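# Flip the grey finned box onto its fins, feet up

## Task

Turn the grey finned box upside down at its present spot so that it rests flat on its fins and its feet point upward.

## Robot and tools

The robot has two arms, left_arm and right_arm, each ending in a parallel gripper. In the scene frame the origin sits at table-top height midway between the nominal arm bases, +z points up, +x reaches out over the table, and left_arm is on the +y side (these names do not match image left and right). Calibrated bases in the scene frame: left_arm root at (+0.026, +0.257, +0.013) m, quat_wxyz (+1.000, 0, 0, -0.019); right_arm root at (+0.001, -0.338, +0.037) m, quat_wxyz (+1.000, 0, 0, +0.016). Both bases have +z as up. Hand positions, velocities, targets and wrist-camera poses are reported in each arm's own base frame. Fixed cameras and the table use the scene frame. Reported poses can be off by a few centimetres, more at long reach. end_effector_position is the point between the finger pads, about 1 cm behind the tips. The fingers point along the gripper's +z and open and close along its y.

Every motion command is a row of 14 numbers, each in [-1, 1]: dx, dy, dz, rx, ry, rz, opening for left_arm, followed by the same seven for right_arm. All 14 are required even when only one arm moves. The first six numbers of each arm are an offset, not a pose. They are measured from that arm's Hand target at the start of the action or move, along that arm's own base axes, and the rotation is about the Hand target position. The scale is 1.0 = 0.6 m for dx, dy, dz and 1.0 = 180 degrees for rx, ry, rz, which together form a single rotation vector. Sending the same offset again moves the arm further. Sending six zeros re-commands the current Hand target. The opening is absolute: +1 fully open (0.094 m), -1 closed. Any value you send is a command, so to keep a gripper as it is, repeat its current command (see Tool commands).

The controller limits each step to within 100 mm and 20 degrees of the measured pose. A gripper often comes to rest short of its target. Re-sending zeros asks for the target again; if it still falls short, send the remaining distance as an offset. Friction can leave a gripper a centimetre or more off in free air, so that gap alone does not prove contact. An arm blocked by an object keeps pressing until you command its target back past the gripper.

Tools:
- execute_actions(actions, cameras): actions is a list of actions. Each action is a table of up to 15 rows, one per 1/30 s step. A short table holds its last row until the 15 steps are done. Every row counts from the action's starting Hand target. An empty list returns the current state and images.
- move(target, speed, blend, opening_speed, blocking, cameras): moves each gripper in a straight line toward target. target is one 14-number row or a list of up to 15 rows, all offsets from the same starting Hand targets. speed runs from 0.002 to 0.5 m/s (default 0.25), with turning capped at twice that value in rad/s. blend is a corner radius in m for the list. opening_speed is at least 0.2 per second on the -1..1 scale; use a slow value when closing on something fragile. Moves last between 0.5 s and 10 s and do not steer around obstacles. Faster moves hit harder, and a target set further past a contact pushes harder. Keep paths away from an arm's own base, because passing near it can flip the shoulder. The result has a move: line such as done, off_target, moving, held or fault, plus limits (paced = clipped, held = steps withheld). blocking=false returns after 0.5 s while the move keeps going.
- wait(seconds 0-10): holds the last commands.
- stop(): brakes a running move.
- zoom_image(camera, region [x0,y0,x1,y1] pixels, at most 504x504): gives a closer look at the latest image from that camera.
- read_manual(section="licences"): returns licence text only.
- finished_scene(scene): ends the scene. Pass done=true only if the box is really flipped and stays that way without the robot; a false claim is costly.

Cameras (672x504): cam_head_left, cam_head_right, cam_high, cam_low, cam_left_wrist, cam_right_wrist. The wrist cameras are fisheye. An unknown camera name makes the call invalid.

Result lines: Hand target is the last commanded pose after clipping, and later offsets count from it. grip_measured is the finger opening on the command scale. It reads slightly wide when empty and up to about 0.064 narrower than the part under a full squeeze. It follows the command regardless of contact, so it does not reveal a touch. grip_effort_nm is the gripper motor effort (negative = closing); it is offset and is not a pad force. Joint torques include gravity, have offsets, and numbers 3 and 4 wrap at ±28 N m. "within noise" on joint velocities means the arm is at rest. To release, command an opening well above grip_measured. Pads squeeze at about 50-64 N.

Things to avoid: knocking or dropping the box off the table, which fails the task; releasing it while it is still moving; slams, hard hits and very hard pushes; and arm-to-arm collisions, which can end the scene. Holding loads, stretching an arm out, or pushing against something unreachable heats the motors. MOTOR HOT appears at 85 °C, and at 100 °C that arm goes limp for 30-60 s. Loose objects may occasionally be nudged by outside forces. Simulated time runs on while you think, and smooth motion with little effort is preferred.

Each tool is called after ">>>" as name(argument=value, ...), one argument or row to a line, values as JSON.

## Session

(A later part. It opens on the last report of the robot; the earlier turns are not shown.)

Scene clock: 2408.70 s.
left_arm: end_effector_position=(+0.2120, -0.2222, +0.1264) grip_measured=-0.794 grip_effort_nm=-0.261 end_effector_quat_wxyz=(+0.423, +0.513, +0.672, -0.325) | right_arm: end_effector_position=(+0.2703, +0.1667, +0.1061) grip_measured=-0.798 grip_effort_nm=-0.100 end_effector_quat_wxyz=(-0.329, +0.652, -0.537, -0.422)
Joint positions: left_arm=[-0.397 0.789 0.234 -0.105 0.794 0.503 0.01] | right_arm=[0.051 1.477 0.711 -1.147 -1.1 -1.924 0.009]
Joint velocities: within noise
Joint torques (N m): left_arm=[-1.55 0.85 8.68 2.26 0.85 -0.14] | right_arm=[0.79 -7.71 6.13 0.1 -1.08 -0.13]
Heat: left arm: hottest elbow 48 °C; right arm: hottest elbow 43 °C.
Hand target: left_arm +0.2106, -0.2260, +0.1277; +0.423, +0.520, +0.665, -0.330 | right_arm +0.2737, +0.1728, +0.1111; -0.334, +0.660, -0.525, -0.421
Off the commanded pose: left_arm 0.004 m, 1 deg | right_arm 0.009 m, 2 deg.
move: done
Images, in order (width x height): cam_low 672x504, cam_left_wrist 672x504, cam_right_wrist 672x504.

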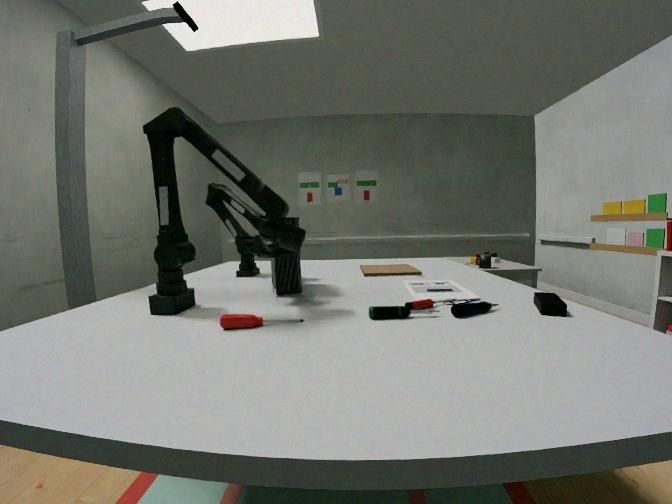

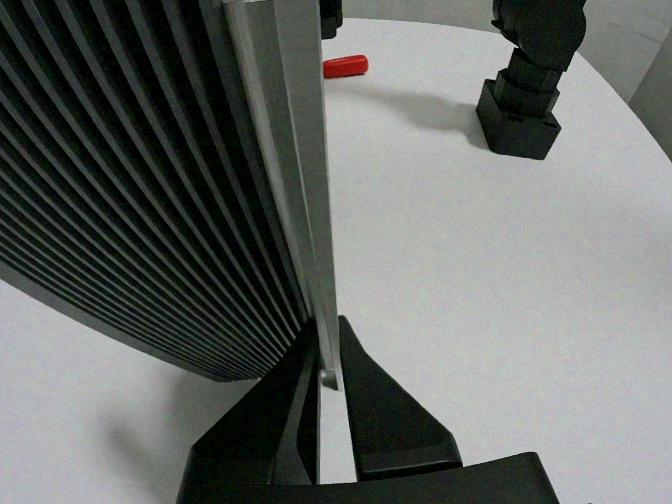

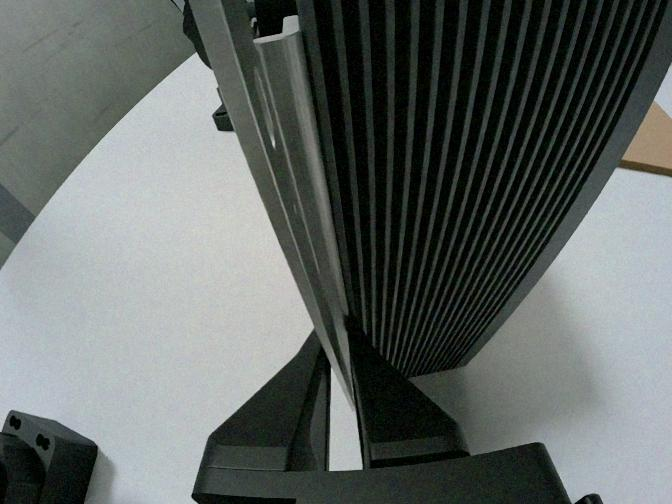

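>>> move(
  target=[-0.015, 0.075, 0, 0, 0, 0, -0.8, 0.015, -0.08, 0, 0, 0, 0, -0.8],
  speed=0.06,
  cameras=["cam_left_wrist", "cam_right_wrist", "cam_low", "cam_head_left"],
)

>>> zoom_image(
  camera="cam_low",
  region=[240, 180, 370, 300],
)

Scene clock: 2416.70 s.
left_arm: end_effector_position=(+0.1998, -0.1829, +0.1242) grip_measured=-0.797 grip_effort_nm=-0.120 end_effector_quat_wxyz=(+0.417, +0.518, +0.667, -0.335) | right_arm: end_effector_position=(+0.2688, +0.1306, +0.1043) grip_measured=-0.798 grip_effort_nm=-0.095 end_effector_quat_wxyz=(-0.321, +0.650, -0.549, -0.416)
Joint positions: left_arm=[-0.189 0.711 0.234 -0.379 0.969 0.743 0.01] | right_arm=[-0.064 1.502 0.729 -1.295 -1.036 -2.09 0.009]
Joint velocities: within noise
Joint torques (N m): left_arm=[0.09 0.03 8.83 1.33 0.65 -0.07] | right_arm=[-1.73 -7.88 7.43 -0.61 -0.47 -0.16]
Heat: left arm: hottest elbow 48 °C; right arm: hottest elbow 43 °C.
Hand target: left_arm +0.2016, -0.1810, +0.1277; +0.423, +0.520, +0.665, -0.330 | right_arm +0.2827, +0.1248, +0.1110; -0.334, +0.660, -0.525, -0.421
Off the commanded pose: left_arm 0.004 m, 1 deg | right_arm 0.016 m, 3 deg.
joint sent to its limit (right arm) — joint 6 (wrist roll), lower limit. The joint targets are off in orientation, not in position.
move: off_target (right_arm)
Images, in order (width x height): cam_head_left 672x504, cam_low 672x504, cam_left_wrist 672x504, cam_right_wrist 672x504.

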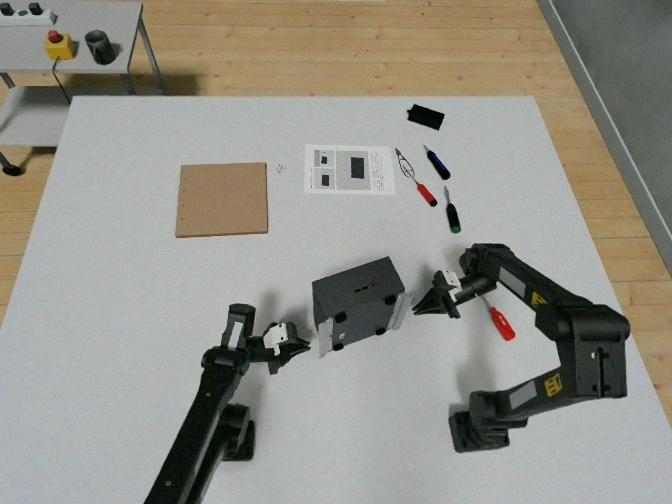

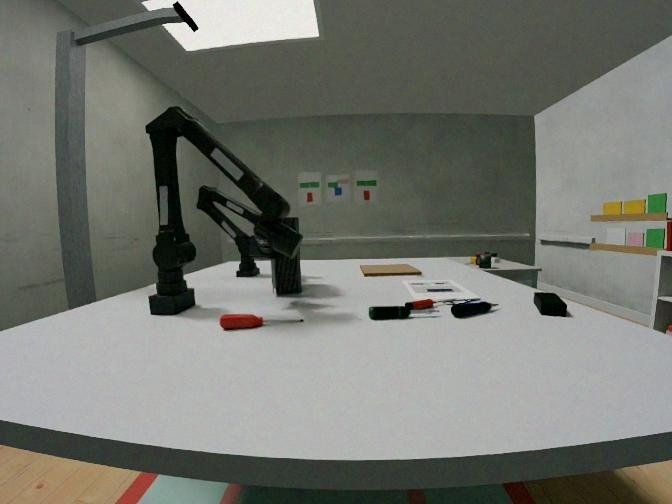

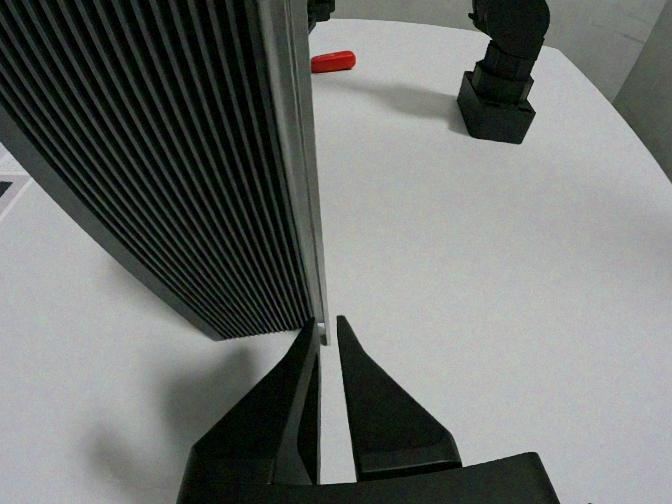

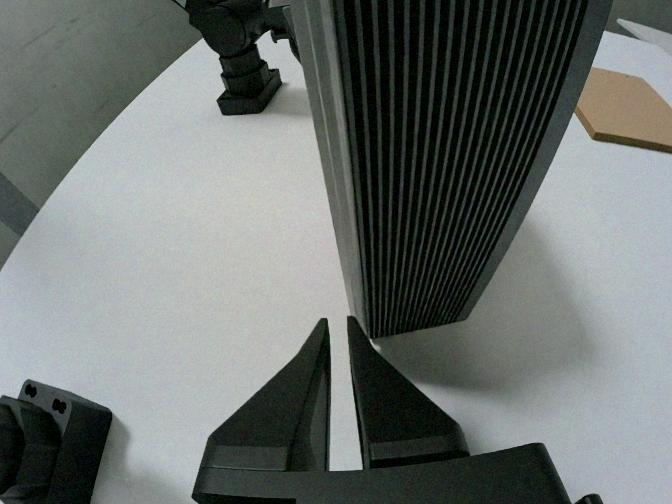

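Scaled by 3.877.

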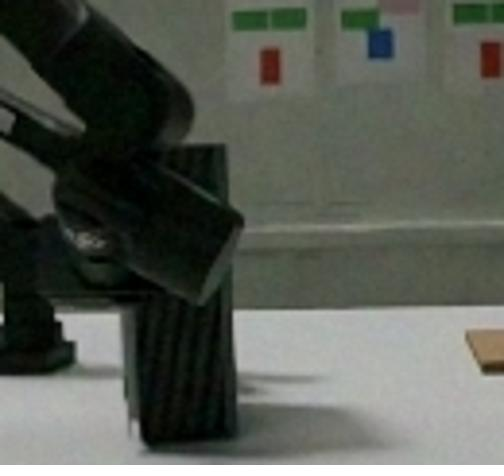

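>>> move(
  target=[
    [0.039, 0.0517, 0.0622, -0.0937, 0.4409, 0.1942, -1, 0.0288, -0.033, 0.0567, -0.1025, 0.4415, -0.211, -1],
    [0.0857, 0.005, 0.1238, -0.0937, 0.4409, 0.1942, -1, 0.0965, 0.0353, 0.1117, -0.1025, 0.4415, -0.211, -1],
  ],
  speed=[0.2, 0.1],
  blend=0.01,
  cameras=["cam_left_wrist", "cam_right_wrist", "cam_low", "cam_head_left"],
)

Scene clock: 2484.60 s.
left_arm: end_effector_position=(+0.2401, -0.1737, +0.1873) grip_measured=-0.990 grip_effort_nm=-0.540 end_effector_quat_wxyz=(+0.036, -0.082, +0.842, -0.532) | right_arm: end_effector_position=(+0.3283, +0.1414, +0.1708) grip_measured=-0.987 grip_effort_nm=-0.701 end_effector_quat_wxyz=(-0.073, -0.083, +0.837, +0.536)
Joint positions: left_arm=[-0.094 0.849 0.493 -0.723 1.059 -0.58 0] | right_arm=[-0.028 1.542 0.976 -1.522 -1.074 -0.538 0.001]
Joint velocities: within noise
Joint torques (N m): left_arm=[-1.61 -0.03 11.82 1.95 0.46 -0.22] | right_arm=[0.32 -9.41 8.62 0.01 -0.75 -0.03]
Heat: left arm: hottest elbow 48 °C; right arm: hottest elbow 45 °C.
Hand target: left_arm +0.2530, -0.1780, +0.2019; +0.047, -0.074, +0.841, -0.534 | right_arm +0.3405, +0.1461, +0.1781; -0.062, -0.095, +0.838, +0.534
Off the commanded pose: left_arm 0.020 m, 2 deg | right_arm 0.015 m, 2 deg.
move: off_target (left_arm, right_arm)
Images, in order (width x height): cam_head_left 672x504, cam_low 672x504, cam_left_wrist 672x504, cam_right_wrist 672x504.

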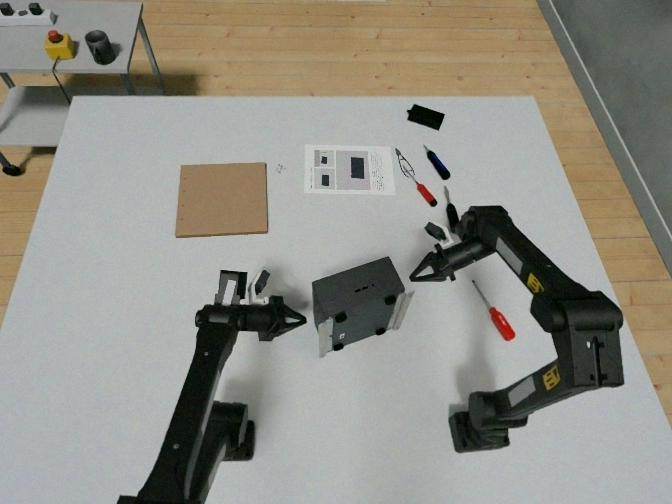

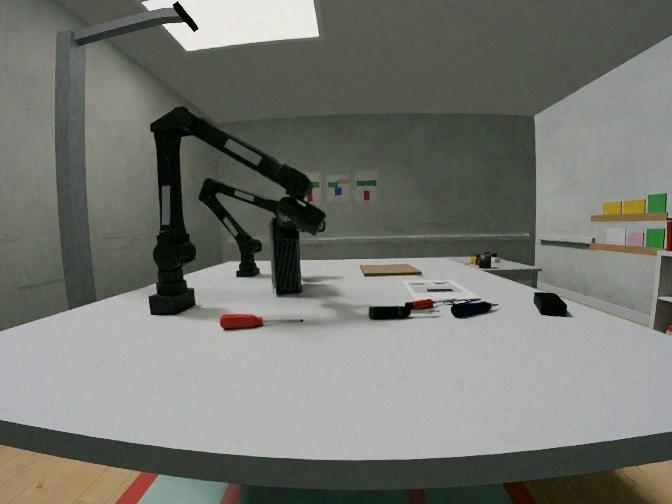

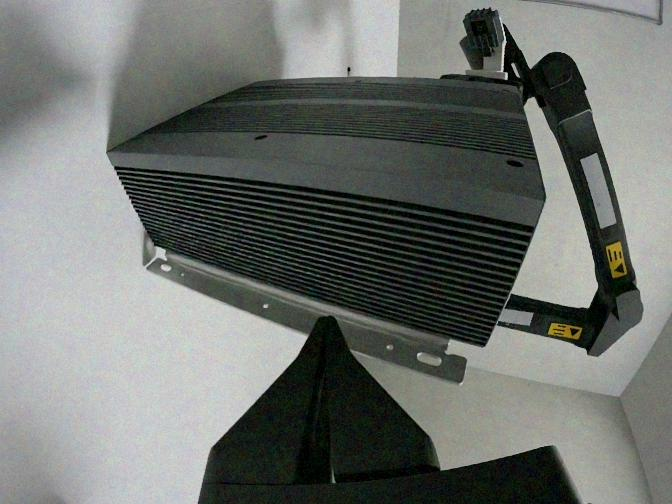

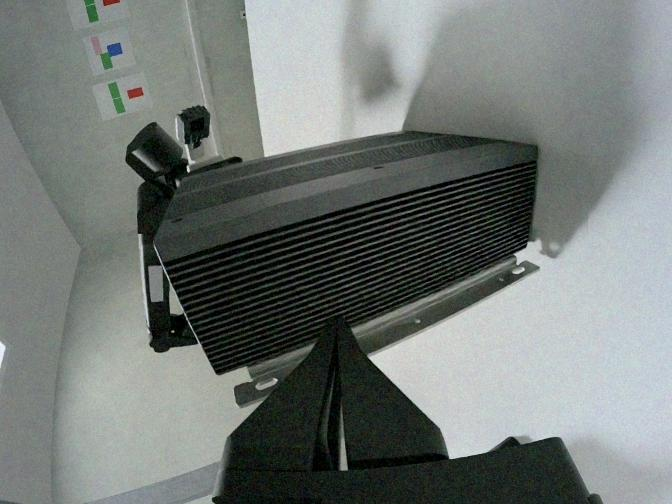

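>>> execute_actions(
  actions=[],
)

Scene clock: 2522.83 s.
left_arm: end_effector_position=(+0.2403, -0.1737, +0.1874) grip_measured=-0.990 grip_effort_nm=-0.540 end_effector_quat_wxyz=(+0.037, -0.082, +0.842, -0.532) | right_arm: end_effector_position=(+0.3283, +0.1414, +0.1708) grip_measured=-0.987 grip_effort_nm=-0.696 end_effector_quat_wxyz=(-0.073, -0.083, +0.837, +0.536)
Joint positions: left_arm=[-0.094 0.849 0.493 -0.722 1.059 -0.581 0] | right_arm=[-0.028 1.542 0.976 -1.522 -1.074 -0.537 0.001]
Joint velocities: within noise
Joint torques (N m): left_arm=[-1.61 -0.09 11.78 1.95 0.47 -0.24] | right_arm=[0.67 -9.17 8.57 0.09 -0.71 -0.02]
Heat: left arm: hottest elbow 55 °C; right arm: hottest elbow 47 °C.
Hand target: left_arm +0.2530, -0.1779, +0.2018; +0.047, -0.074, +0.841, -0.534 | right_arm +0.3405, +0.1461, +0.1781; -0.062, -0.095, +0.838, +0.534
Tool commands: left_gripper/opening=-1.0 right_gripper/opening=-1.0
Off the commanded pose: left_arm 0.020 m, 2 deg | right_arm 0.015 m, 2 deg.

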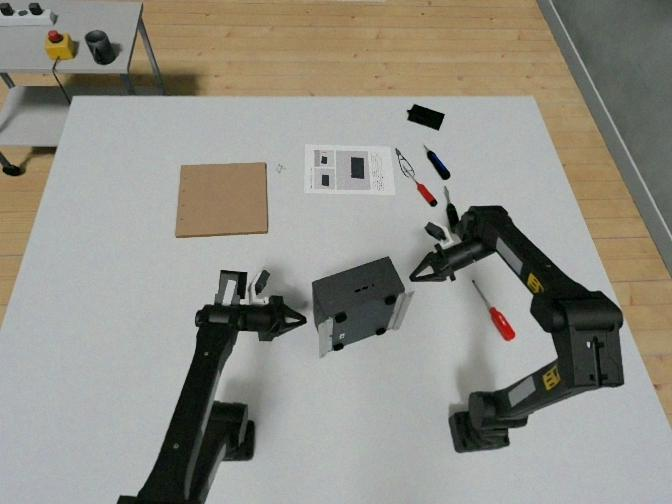

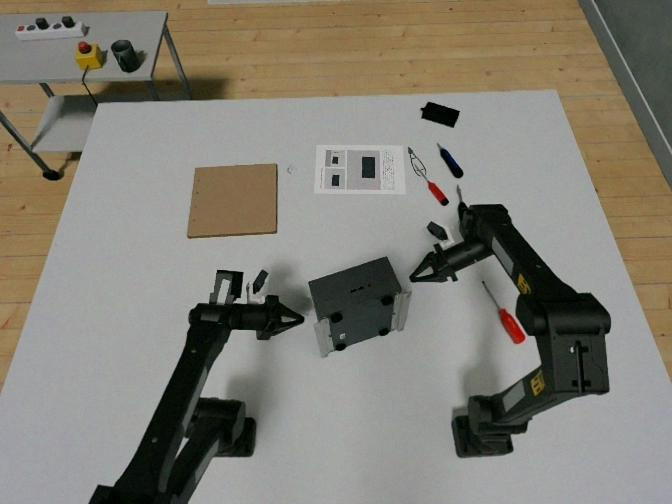

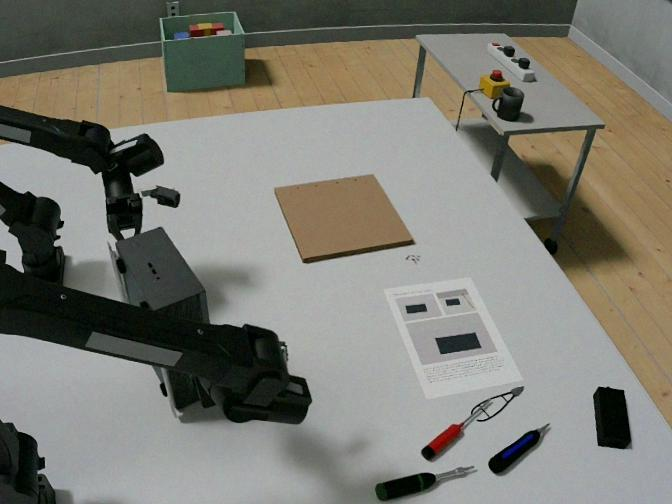

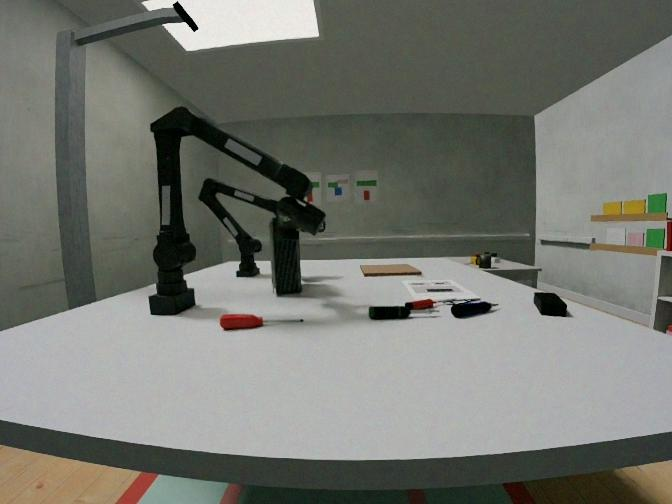

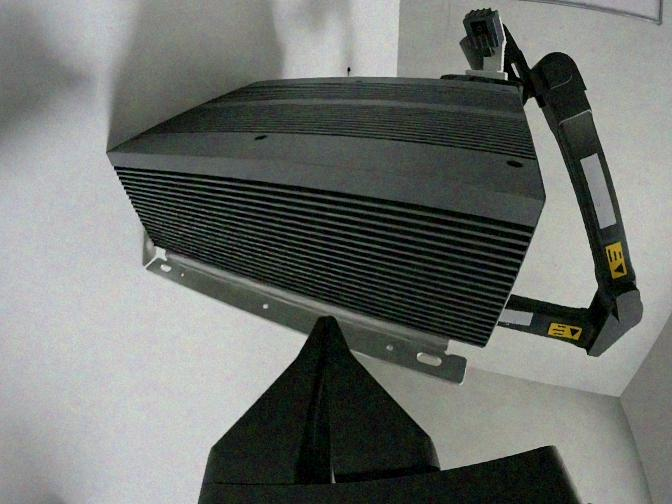

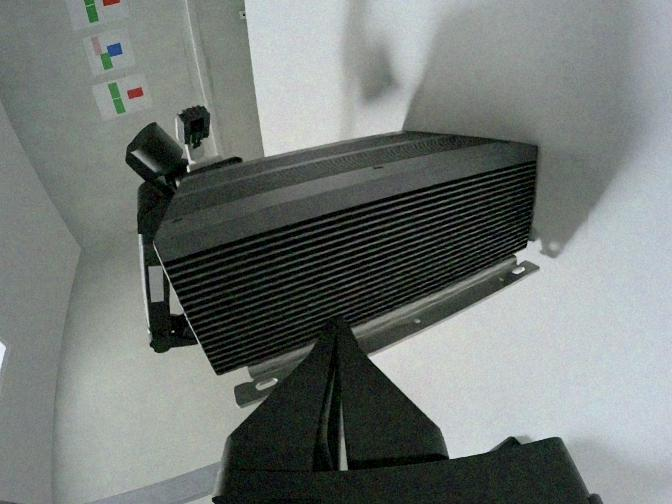

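>>> move(
  target=[0.0383, -0.0543, 0.0243, 0, 0, 0, -1, 0.006, 0.055, 0.012, 0, 0, 0, -1],
  speed=0.08,
  cameras=["cam_left_wrist", "cam_right_wrist"],
)

Scene clock: 2544.57 s.
left_arm: end_effector_position=(+0.2623, -0.2015, +0.1985) grip_measured=-0.990 grip_effort_nm=-0.540 end_effector_quat_wxyz=(+0.035, -0.089, +0.845, -0.526) | right_arm: end_effector_position=(+0.3333, +0.1733, +0.1712) grip_measured=-0.987 grip_effort_nm=-0.696 end_effector_quat_wxyz=(-0.080, -0.078, +0.837, +0.535)
Joint positions: left_arm=[-0.205 0.902 0.539 -0.571 0.986 -0.765 0] | right_arm=[0.059 1.529 0.976 -1.398 -1.108 -0.364 0.001]
Joint velocities: within noise
Joint torques (N m): left_arm=[-2.26 -0.85 12.25 2.67 0.6 -0.22] | right_arm=[0.44 -10.87 8.94 0.28 -0.74 0]
Heat: left arm: hottest elbow 56 °C; right arm: hottest elbow 47 °C.
Hand target: left_arm +0.2761, -0.2105, +0.2164; +0.048, -0.074, +0.841, -0.534 | right_arm +0.3441, +0.1790, +0.1852; -0.062, -0.095, +0.838, +0.534
Off the commanded pose: left_arm 0.024 m, 2 deg | right_arm 0.019 m, 3 deg.
move: off_target (left_arm, right_arm)
Images, in order (width x height): cam_left_wrist 672x504, cam_right_wrist 672x504.

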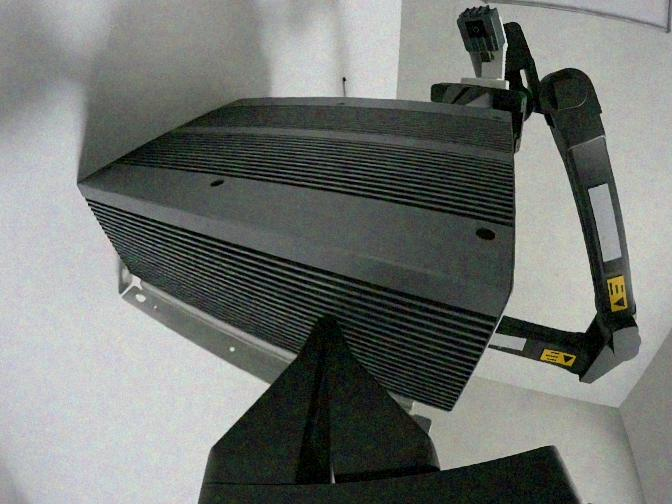

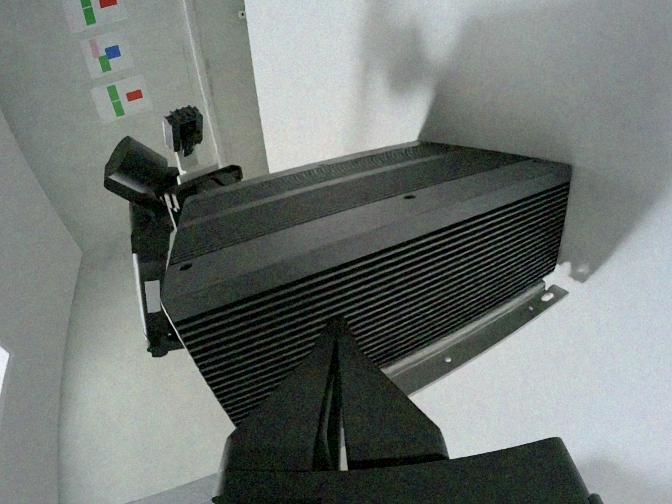

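>>> move(
  target=[0.0092, -0.0797, 0, 0, 0, 0, -1, -0.03, 0.08, 0.005, 0, 0, 0, -1],
  speed=0.05,
  cameras=["cam_head_left", "cam_left_wrist", "cam_right_wrist"],
)

Scene clock: 2558.33 s.
left_arm: end_effector_position=(+0.2725, -0.2205, +0.1989) grip_measured=-0.990 grip_effort_nm=-0.535 end_effector_quat_wxyz=(+0.041, -0.129, +0.848, -0.513) | right_arm: end_effector_position=(+0.3581, +0.1799, +0.1765) grip_measured=-0.987 grip_effort_nm=-0.696 end_effector_quat_wxyz=(-0.024, -0.062, +0.857, +0.511)
Joint positions: left_arm=[-0.295 0.905 0.539 -0.45 0.869 -0.961 0] | right_arm=[0.08 1.458 0.961 -1.145 -1.072 -0.106 0.001]
Joint velocities: within noise
Joint torques (N m): left_arm=[-8.18 1.38 12.27 5.48 0.92 -0.22] | right_arm=[8.29 -11.28 5.29 -0.16 -3.18 0.04]
Heat: left arm: hottest elbow 57 °C; right arm: hottest elbow 47 °C.
Hand target: left_arm +0.2815, -0.2584, +0.2165; +0.047, -0.074, +0.841, -0.534 | right_arm +0.3262, +0.2270, +0.1882; -0.062, -0.095, +0.838, +0.534
Off the commanded pose: left_arm 0.043 m, 7 deg | right_arm 0.058 m, 7 deg.
move: off_target (left_arm, right_arm)
Images, in order (width x height): cam_head_left 672x504, cam_left_wrist 672x504, cam_right_wrist 672x504.

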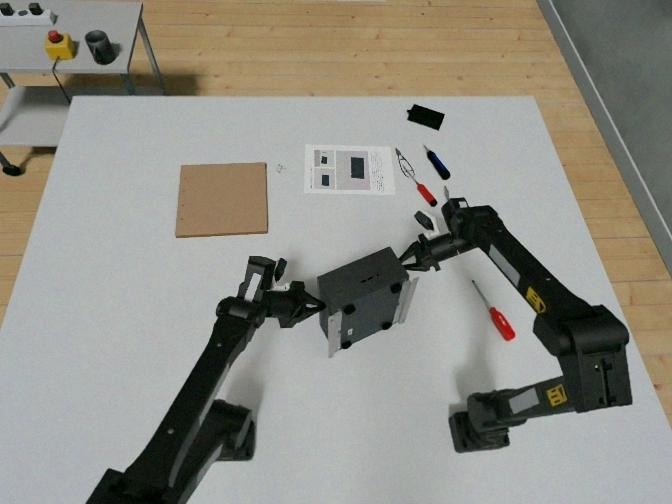

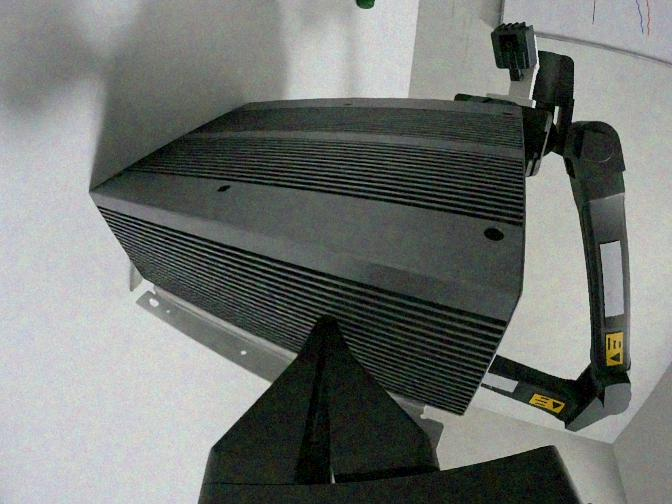

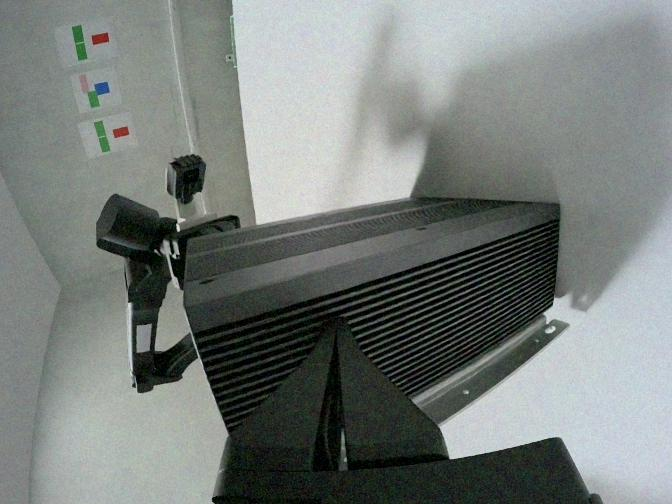

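>>> move(
  target=[0.06, 0, 0, 0, 0, 0, -1, -0.025, 0, 0, 0, 0, 0, -1],
  speed=0.05,
  cameras=["cam_head_left", "cam_high"],
)

Scene clock: 2581.40 s.
left_arm: end_effector_position=(+0.2729, -0.2253, +0.1737) grip_measured=-0.990 grip_effort_nm=-0.525 end_effector_quat_wxyz=(-0.006, -0.134, +0.850, -0.509) | right_arm: end_effector_position=(+0.3521, +0.1747, +0.1776) grip_measured=-0.987 grip_effort_nm=-0.696 end_effector_quat_wxyz=(-0.012, -0.062, +0.860, +0.507)
Joint positions: left_arm=[-0.293 1.004 0.539 -0.449 0.916 -0.939 0] | right_arm=[0.07 1.424 0.933 -1.124 -1.063 -0.099 0.001]
Joint velocities: within noise
Joint torques (N m): left_arm=[-4.19 0.56 17.07 5.09 0.4 0.07] | right_arm=[9.58 -11.05 4.6 -0.57 -3.56 0.08]
Heat: left arm: hottest elbow 58 °C; right arm: hottest elbow 44 °C.
Hand target: left_arm +0.3175, -0.2584, +0.2165; +0.047, -0.074, +0.841, -0.534 | right_arm +0.3111, +0.2271, +0.1884; -0.062, -0.095, +0.838, +0.534
Off the commanded pose: left_arm 0.070 m, 10 deg | right_arm 0.067 m, 8 deg.
move: off_target (left_arm, right_arm)
Images, in order (width x height): cam_head_left 672x504, cam_high 672x504.

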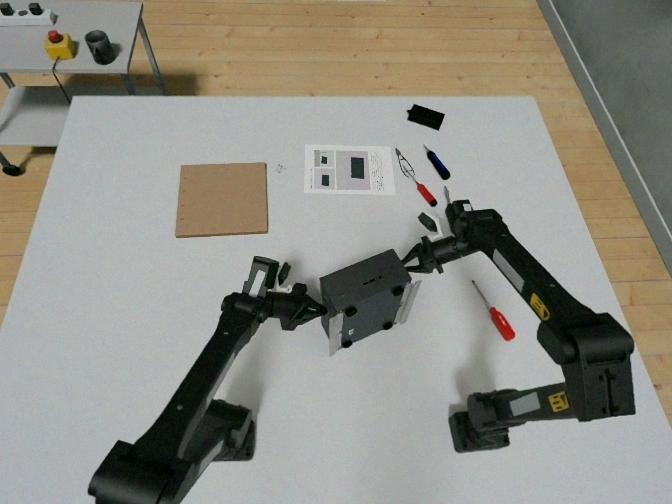

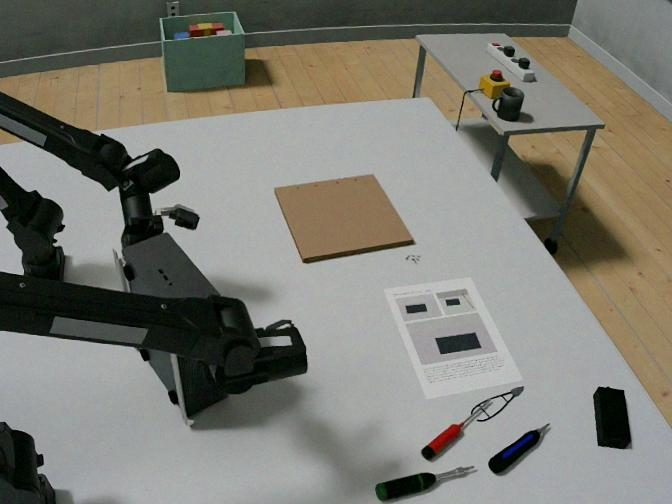

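>>> move(
  target=[-0.0758, 0.1057, 0.019, 0, 0, 0, -1, 0.08, -0.1117, -0.004, 0, 0, 0, -1],
  speed=0.06,
  cameras=["cam_head_left", "cam_left_wrist", "cam_right_wrist"],
)

Scene clock: 2607.70 s.
left_arm: end_effector_position=(+0.2616, -0.1961, +0.2062) grip_measured=-0.990 grip_effort_nm=-0.535 end_effector_quat_wxyz=(+0.024, -0.087, +0.844, -0.529) | right_arm: end_effector_position=(+0.3445, +0.1641, +0.1789) grip_measured=-0.987 grip_effort_nm=-0.686 end_effector_quat_wxyz=(-0.074, -0.091, +0.837, +0.535)
Joint positions: left_arm=[-0.178 0.907 0.568 -0.652 1.018 -0.713 0] | right_arm=[0.034 1.555 1.027 -1.473 -1.094 -0.447 0.001]
Joint velocities: within noise
Joint torques (N m): left_arm=[0.15 -3.14 12.05 1.16 0.66 0.04] | right_arm=[-1.67 -9.23 9.25 -0.51 -0.53 -0.22]
Heat: left arm: hottest elbow 67 °C; right arm: hottest wrist yaw 49 °C.
Hand target: left_arm +0.2720, -0.1949, +0.2278; +0.047, -0.074, +0.841, -0.534 | right_arm +0.3591, +0.1600, +0.1859; -0.062, -0.095, +0.838, +0.534
Off the commanded pose: left_arm 0.024 m, 3 deg | right_arm 0.017 m, 2 deg.
move: off_target (left_arm, right_arm)
Images, in order (width x height): cam_head_left 672x504, cam_left_wrist 672x504, cam_right_wrist 672x504.

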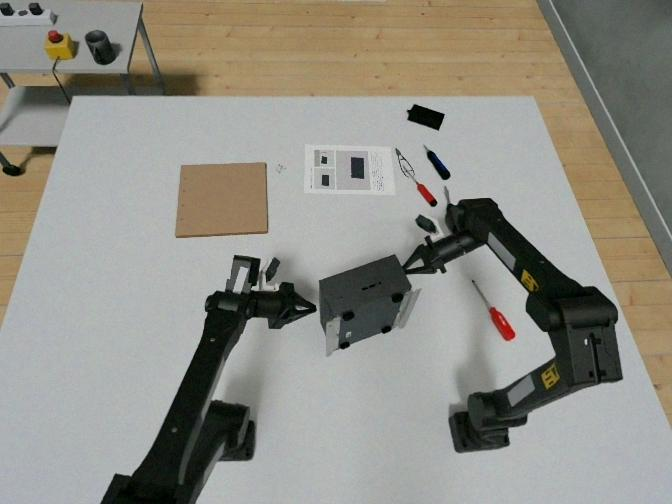

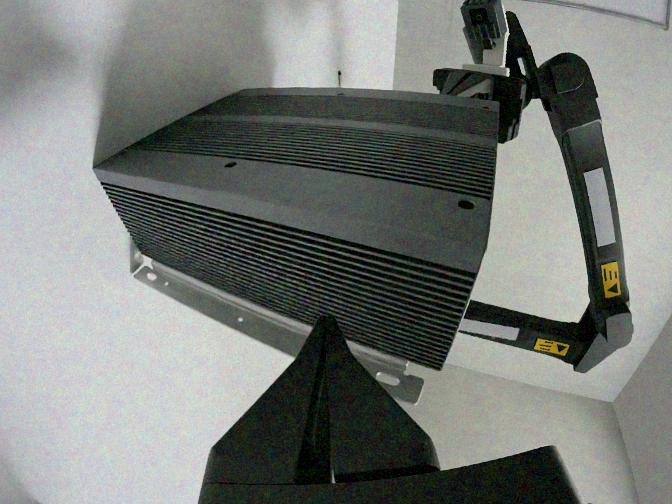

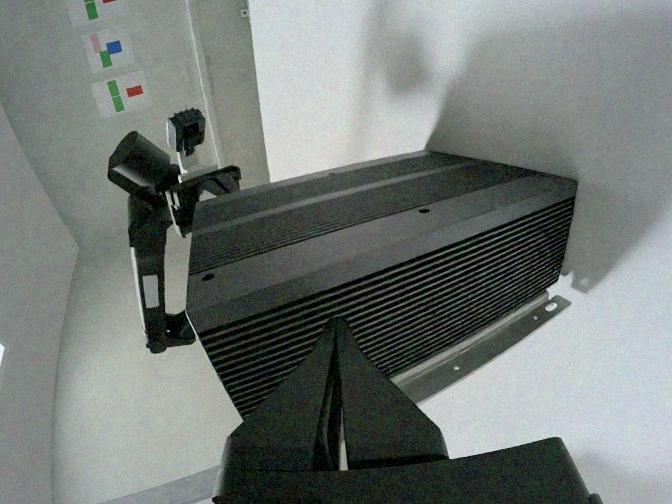

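>>> move(
  target=[
    [0.047, -0.118, -0.01, 0, 0, 0, -1, -0.027, 0.103, 0, 0, 0, 0, -1],
    [0.128, -0.086, -0.01, 0, 0, 0, -1, 0.048, 0.128, 0.005, 0, 0, 0, -1],
  ],
  speed=0.06,
  blend=0.01,
  cameras=["cam_head_left", "cam_high", "cam_left_wrist"],
)

Scene clock: 2628.37 s.
left_arm: end_effector_position=(+0.3116, -0.2181, +0.1810) grip_measured=-0.990 grip_effort_nm=-0.525 end_effector_quat_wxyz=(+0.010, -0.128, +0.848, -0.514) | right_arm: end_effector_position=(+0.4027, +0.1801, +0.1727) grip_measured=-0.987 grip_effort_nm=-0.696 end_effector_quat_wxyz=(-0.032, -0.050, +0.854, +0.517)
Joint positions: left_arm=[-0.234 1.105 0.621 -0.455 0.946 -0.866 0] | right_arm=[0.069 1.581 1.083 -1.169 -1.087 -0.106 0.001]
Joint velocities: within noise
Joint torques (N m): left_arm=[-4.13 -1.61 16.98 3.43 0.87 0.04] | right_arm=[9.58 -11.4 8.73 -0.27 -2.62 0.05]
Heat: left arm: hottest elbow 63 °C; right arm: hottest elbow 45 °C.
Hand target: left_arm +0.3488, -0.2465, +0.2219; +0.047, -0.074, +0.841, -0.534 | right_arm +0.3880, +0.2368, +0.1889; -0.062, -0.095, +0.838, +0.534
Off the commanded pose: left_arm 0.062 m, 8 deg | right_arm 0.061 m, 7 deg.
move: off_target (left_arm, right_arm)
Images, in order (width x height): cam_head_left 672x504, cam_high 672x504, cam_left_wrist 672x504.

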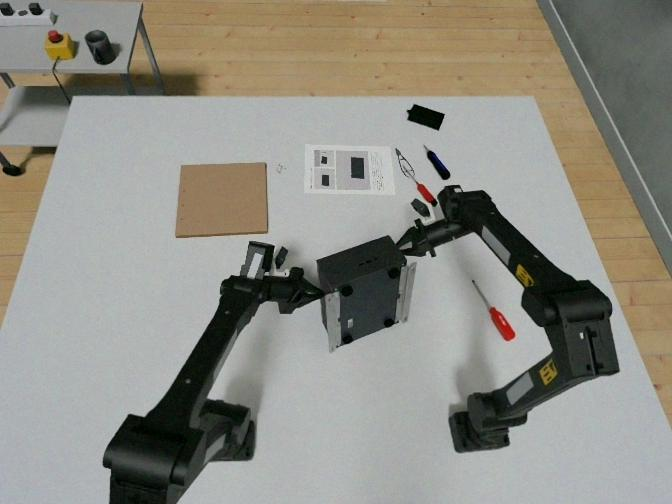

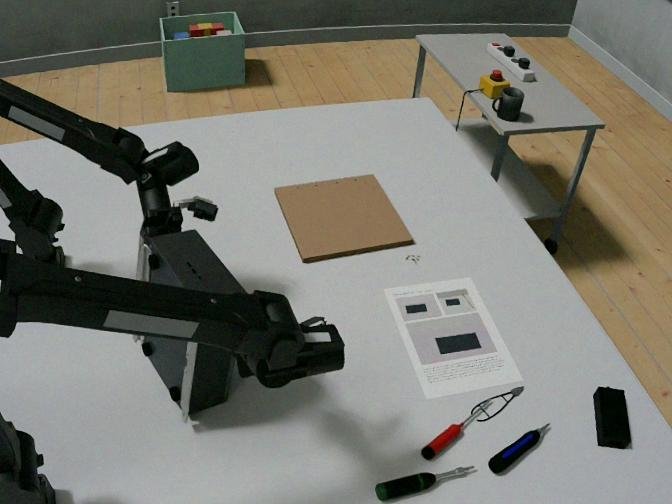

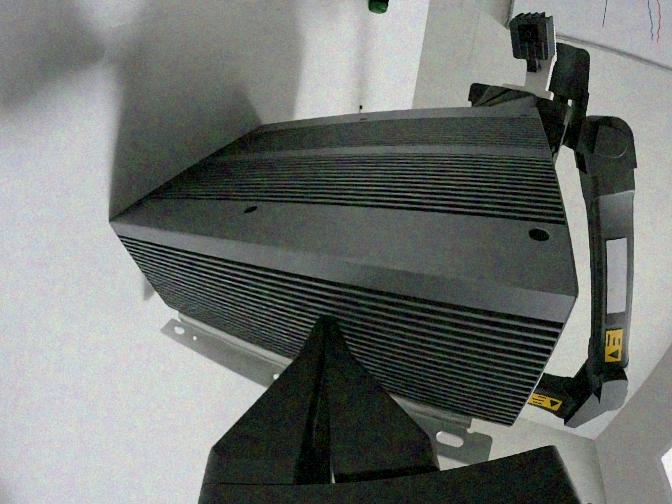

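>>> move(
  target=[0.154, 0.064, 0, 0, 0, 0, -1, 0.142, 0.048, 0, 0, 0, 0, -1],
  speed=0.06,
  cameras=["cam_head_left", "cam_high", "cam_left_wrist", "cam_right_wrist"],
)

Scene clock: 2642.30 s.
left_arm: end_effector_position=(+0.4236, -0.1778, +0.1820) grip_measured=-0.990 grip_effort_nm=-0.525 end_effector_quat_wxyz=(+0.030, -0.129, +0.849, -0.511) | right_arm: end_effector_position=(+0.4896, +0.2028, +0.1613) grip_measured=-0.987 grip_effort_nm=-0.686 end_effector_quat_wxyz=(-0.038, -0.048, +0.853, +0.519)
Joint positions: left_arm=[-0.075 1.403 0.895 -0.585 1.005 -0.642 0] | right_arm=[0.101 1.799 1.338 -1.163 -1.093 -0.043 0.001]
Joint velocities: within noise
Joint torques (N m): left_arm=[-5.48 -9.11 14.43 1.77 2.18 -0.05] | right_arm=[8.64 -16.91 9.59 -0.66 -2.46 0.02]
Heat: left arm: hottest elbow 65 °C; right arm: hottest elbow 45 °C.
Hand target: left_arm +0.4412, -0.2082, +0.2218; +0.047, -0.074, +0.841, -0.534 | right_arm +0.4731, +0.2657, +0.1889; -0.062, -0.095, +0.838, +0.534
Off the commanded pose: left_arm 0.053 m, 7 deg | right_arm 0.071 m, 7 deg.
move: off_target (left_arm, right_arm)
Images, in order (width x height): cam_head_left 672x504, cam_high 672x504, cam_left_wrist 672x504, cam_right_wrist 672x504.

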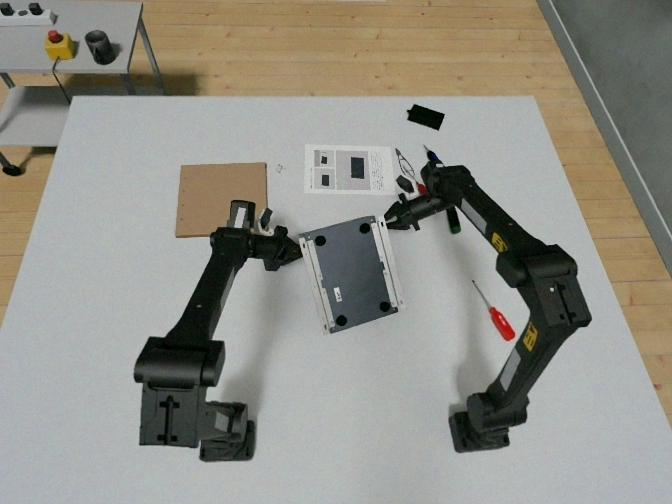

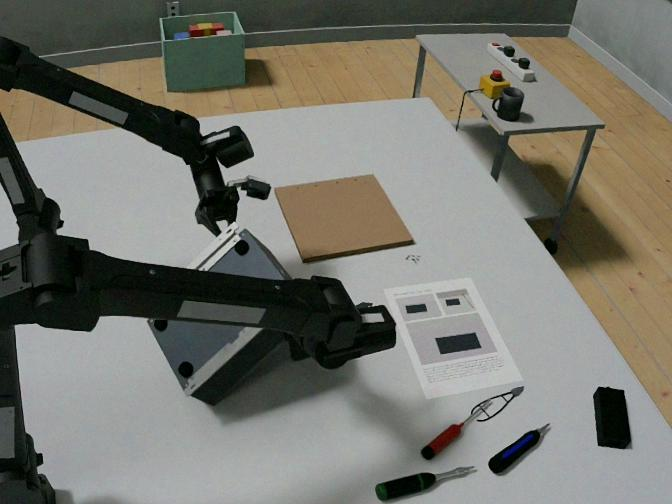

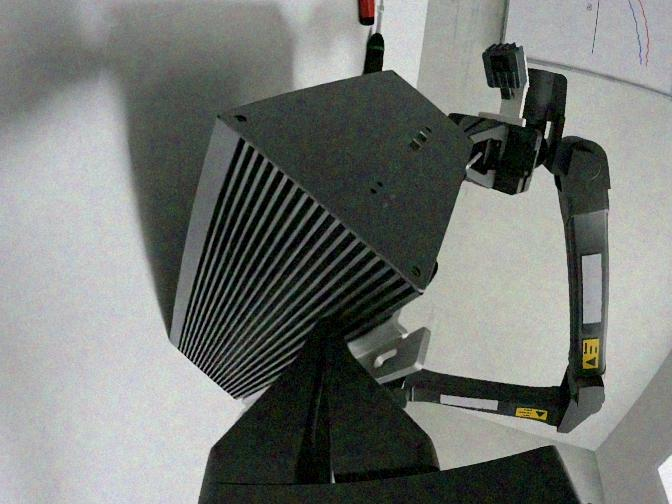

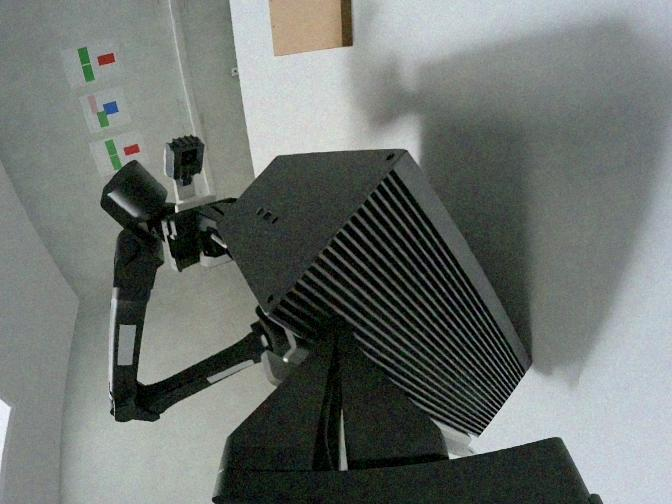

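>>> move(
  target=[0.111, 0.036, -0.117, 0, 0, 0, -1, 0.113, 0.029, -0.103, 0, 0, 0, -1],
  speed=0.05,
  cameras=["cam_head_left", "cam_high", "cam_left_wrist", "cam_right_wrist"],
)

Scene clock: 2663.23 s.
left_arm: end_effector_position=(+0.4694, -0.1598, +0.1022) grip_measured=-0.990 grip_effort_nm=-0.520 end_effector_quat_wxyz=(+0.002, -0.135, +0.853, -0.505) | right_arm: end_effector_position=(+0.5371, +0.2183, +0.0808) grip_measured=-0.987 grip_effort_nm=-0.681 end_effector_quat_wxyz=(-0.069, -0.040, +0.853, +0.515)
Joint positions: left_arm=[-0.026 1.673 0.981 -0.559 1.028 -0.522 0] | right_arm=[0.121 2.041 1.478 -1.121 -1.09 -0.041 0.001]
Joint velocities: within noise
Joint torques (N m): left_arm=[-4.13 -13.33 14.58 2.59 2.56 -0.07] | right_arm=[7.65 -20.6 11.49 0.21 -2.76 0.11]
Heat: left arm: hottest elbow 63 °C; right arm: hottest elbow 45 °C.
Hand target: left_arm +0.5079, -0.1866, +0.1518; +0.048, -0.073, +0.841, -0.534 | right_arm +0.5408, +0.2831, +0.1270; -0.062, -0.095, +0.838, +0.534
Off the commanded pose: left_arm 0.068 m, 9 deg | right_arm 0.080 m, 7 deg.
move: off_target (left_arm, right_arm)
Images, in order (width x height): cam_head_left 672x504, cam_high 672x504, cam_left_wrist 672x504, cam_right_wrist 672x504.

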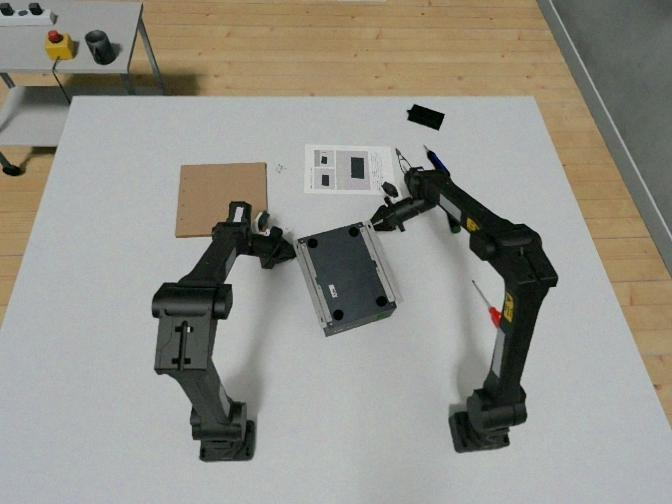

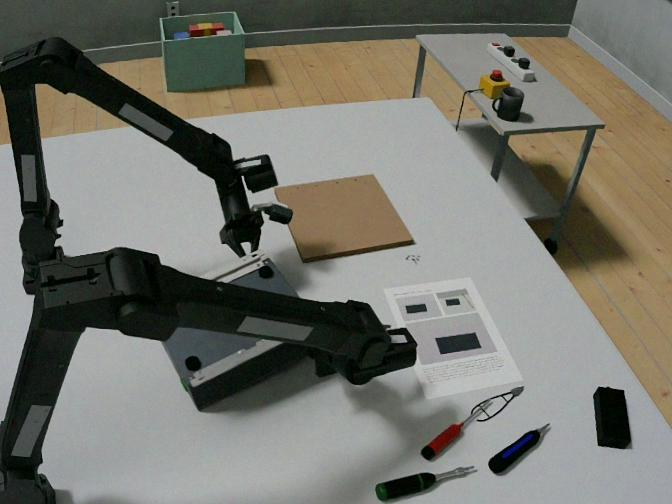

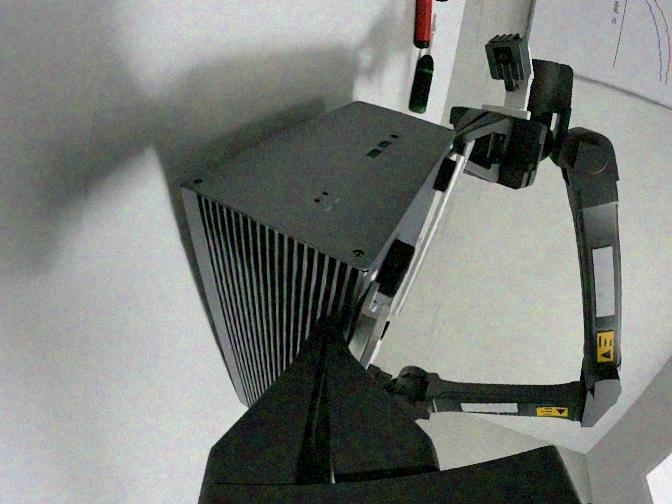

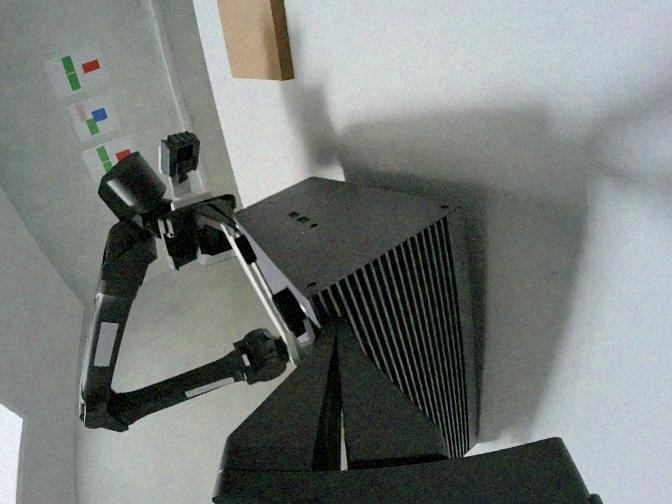

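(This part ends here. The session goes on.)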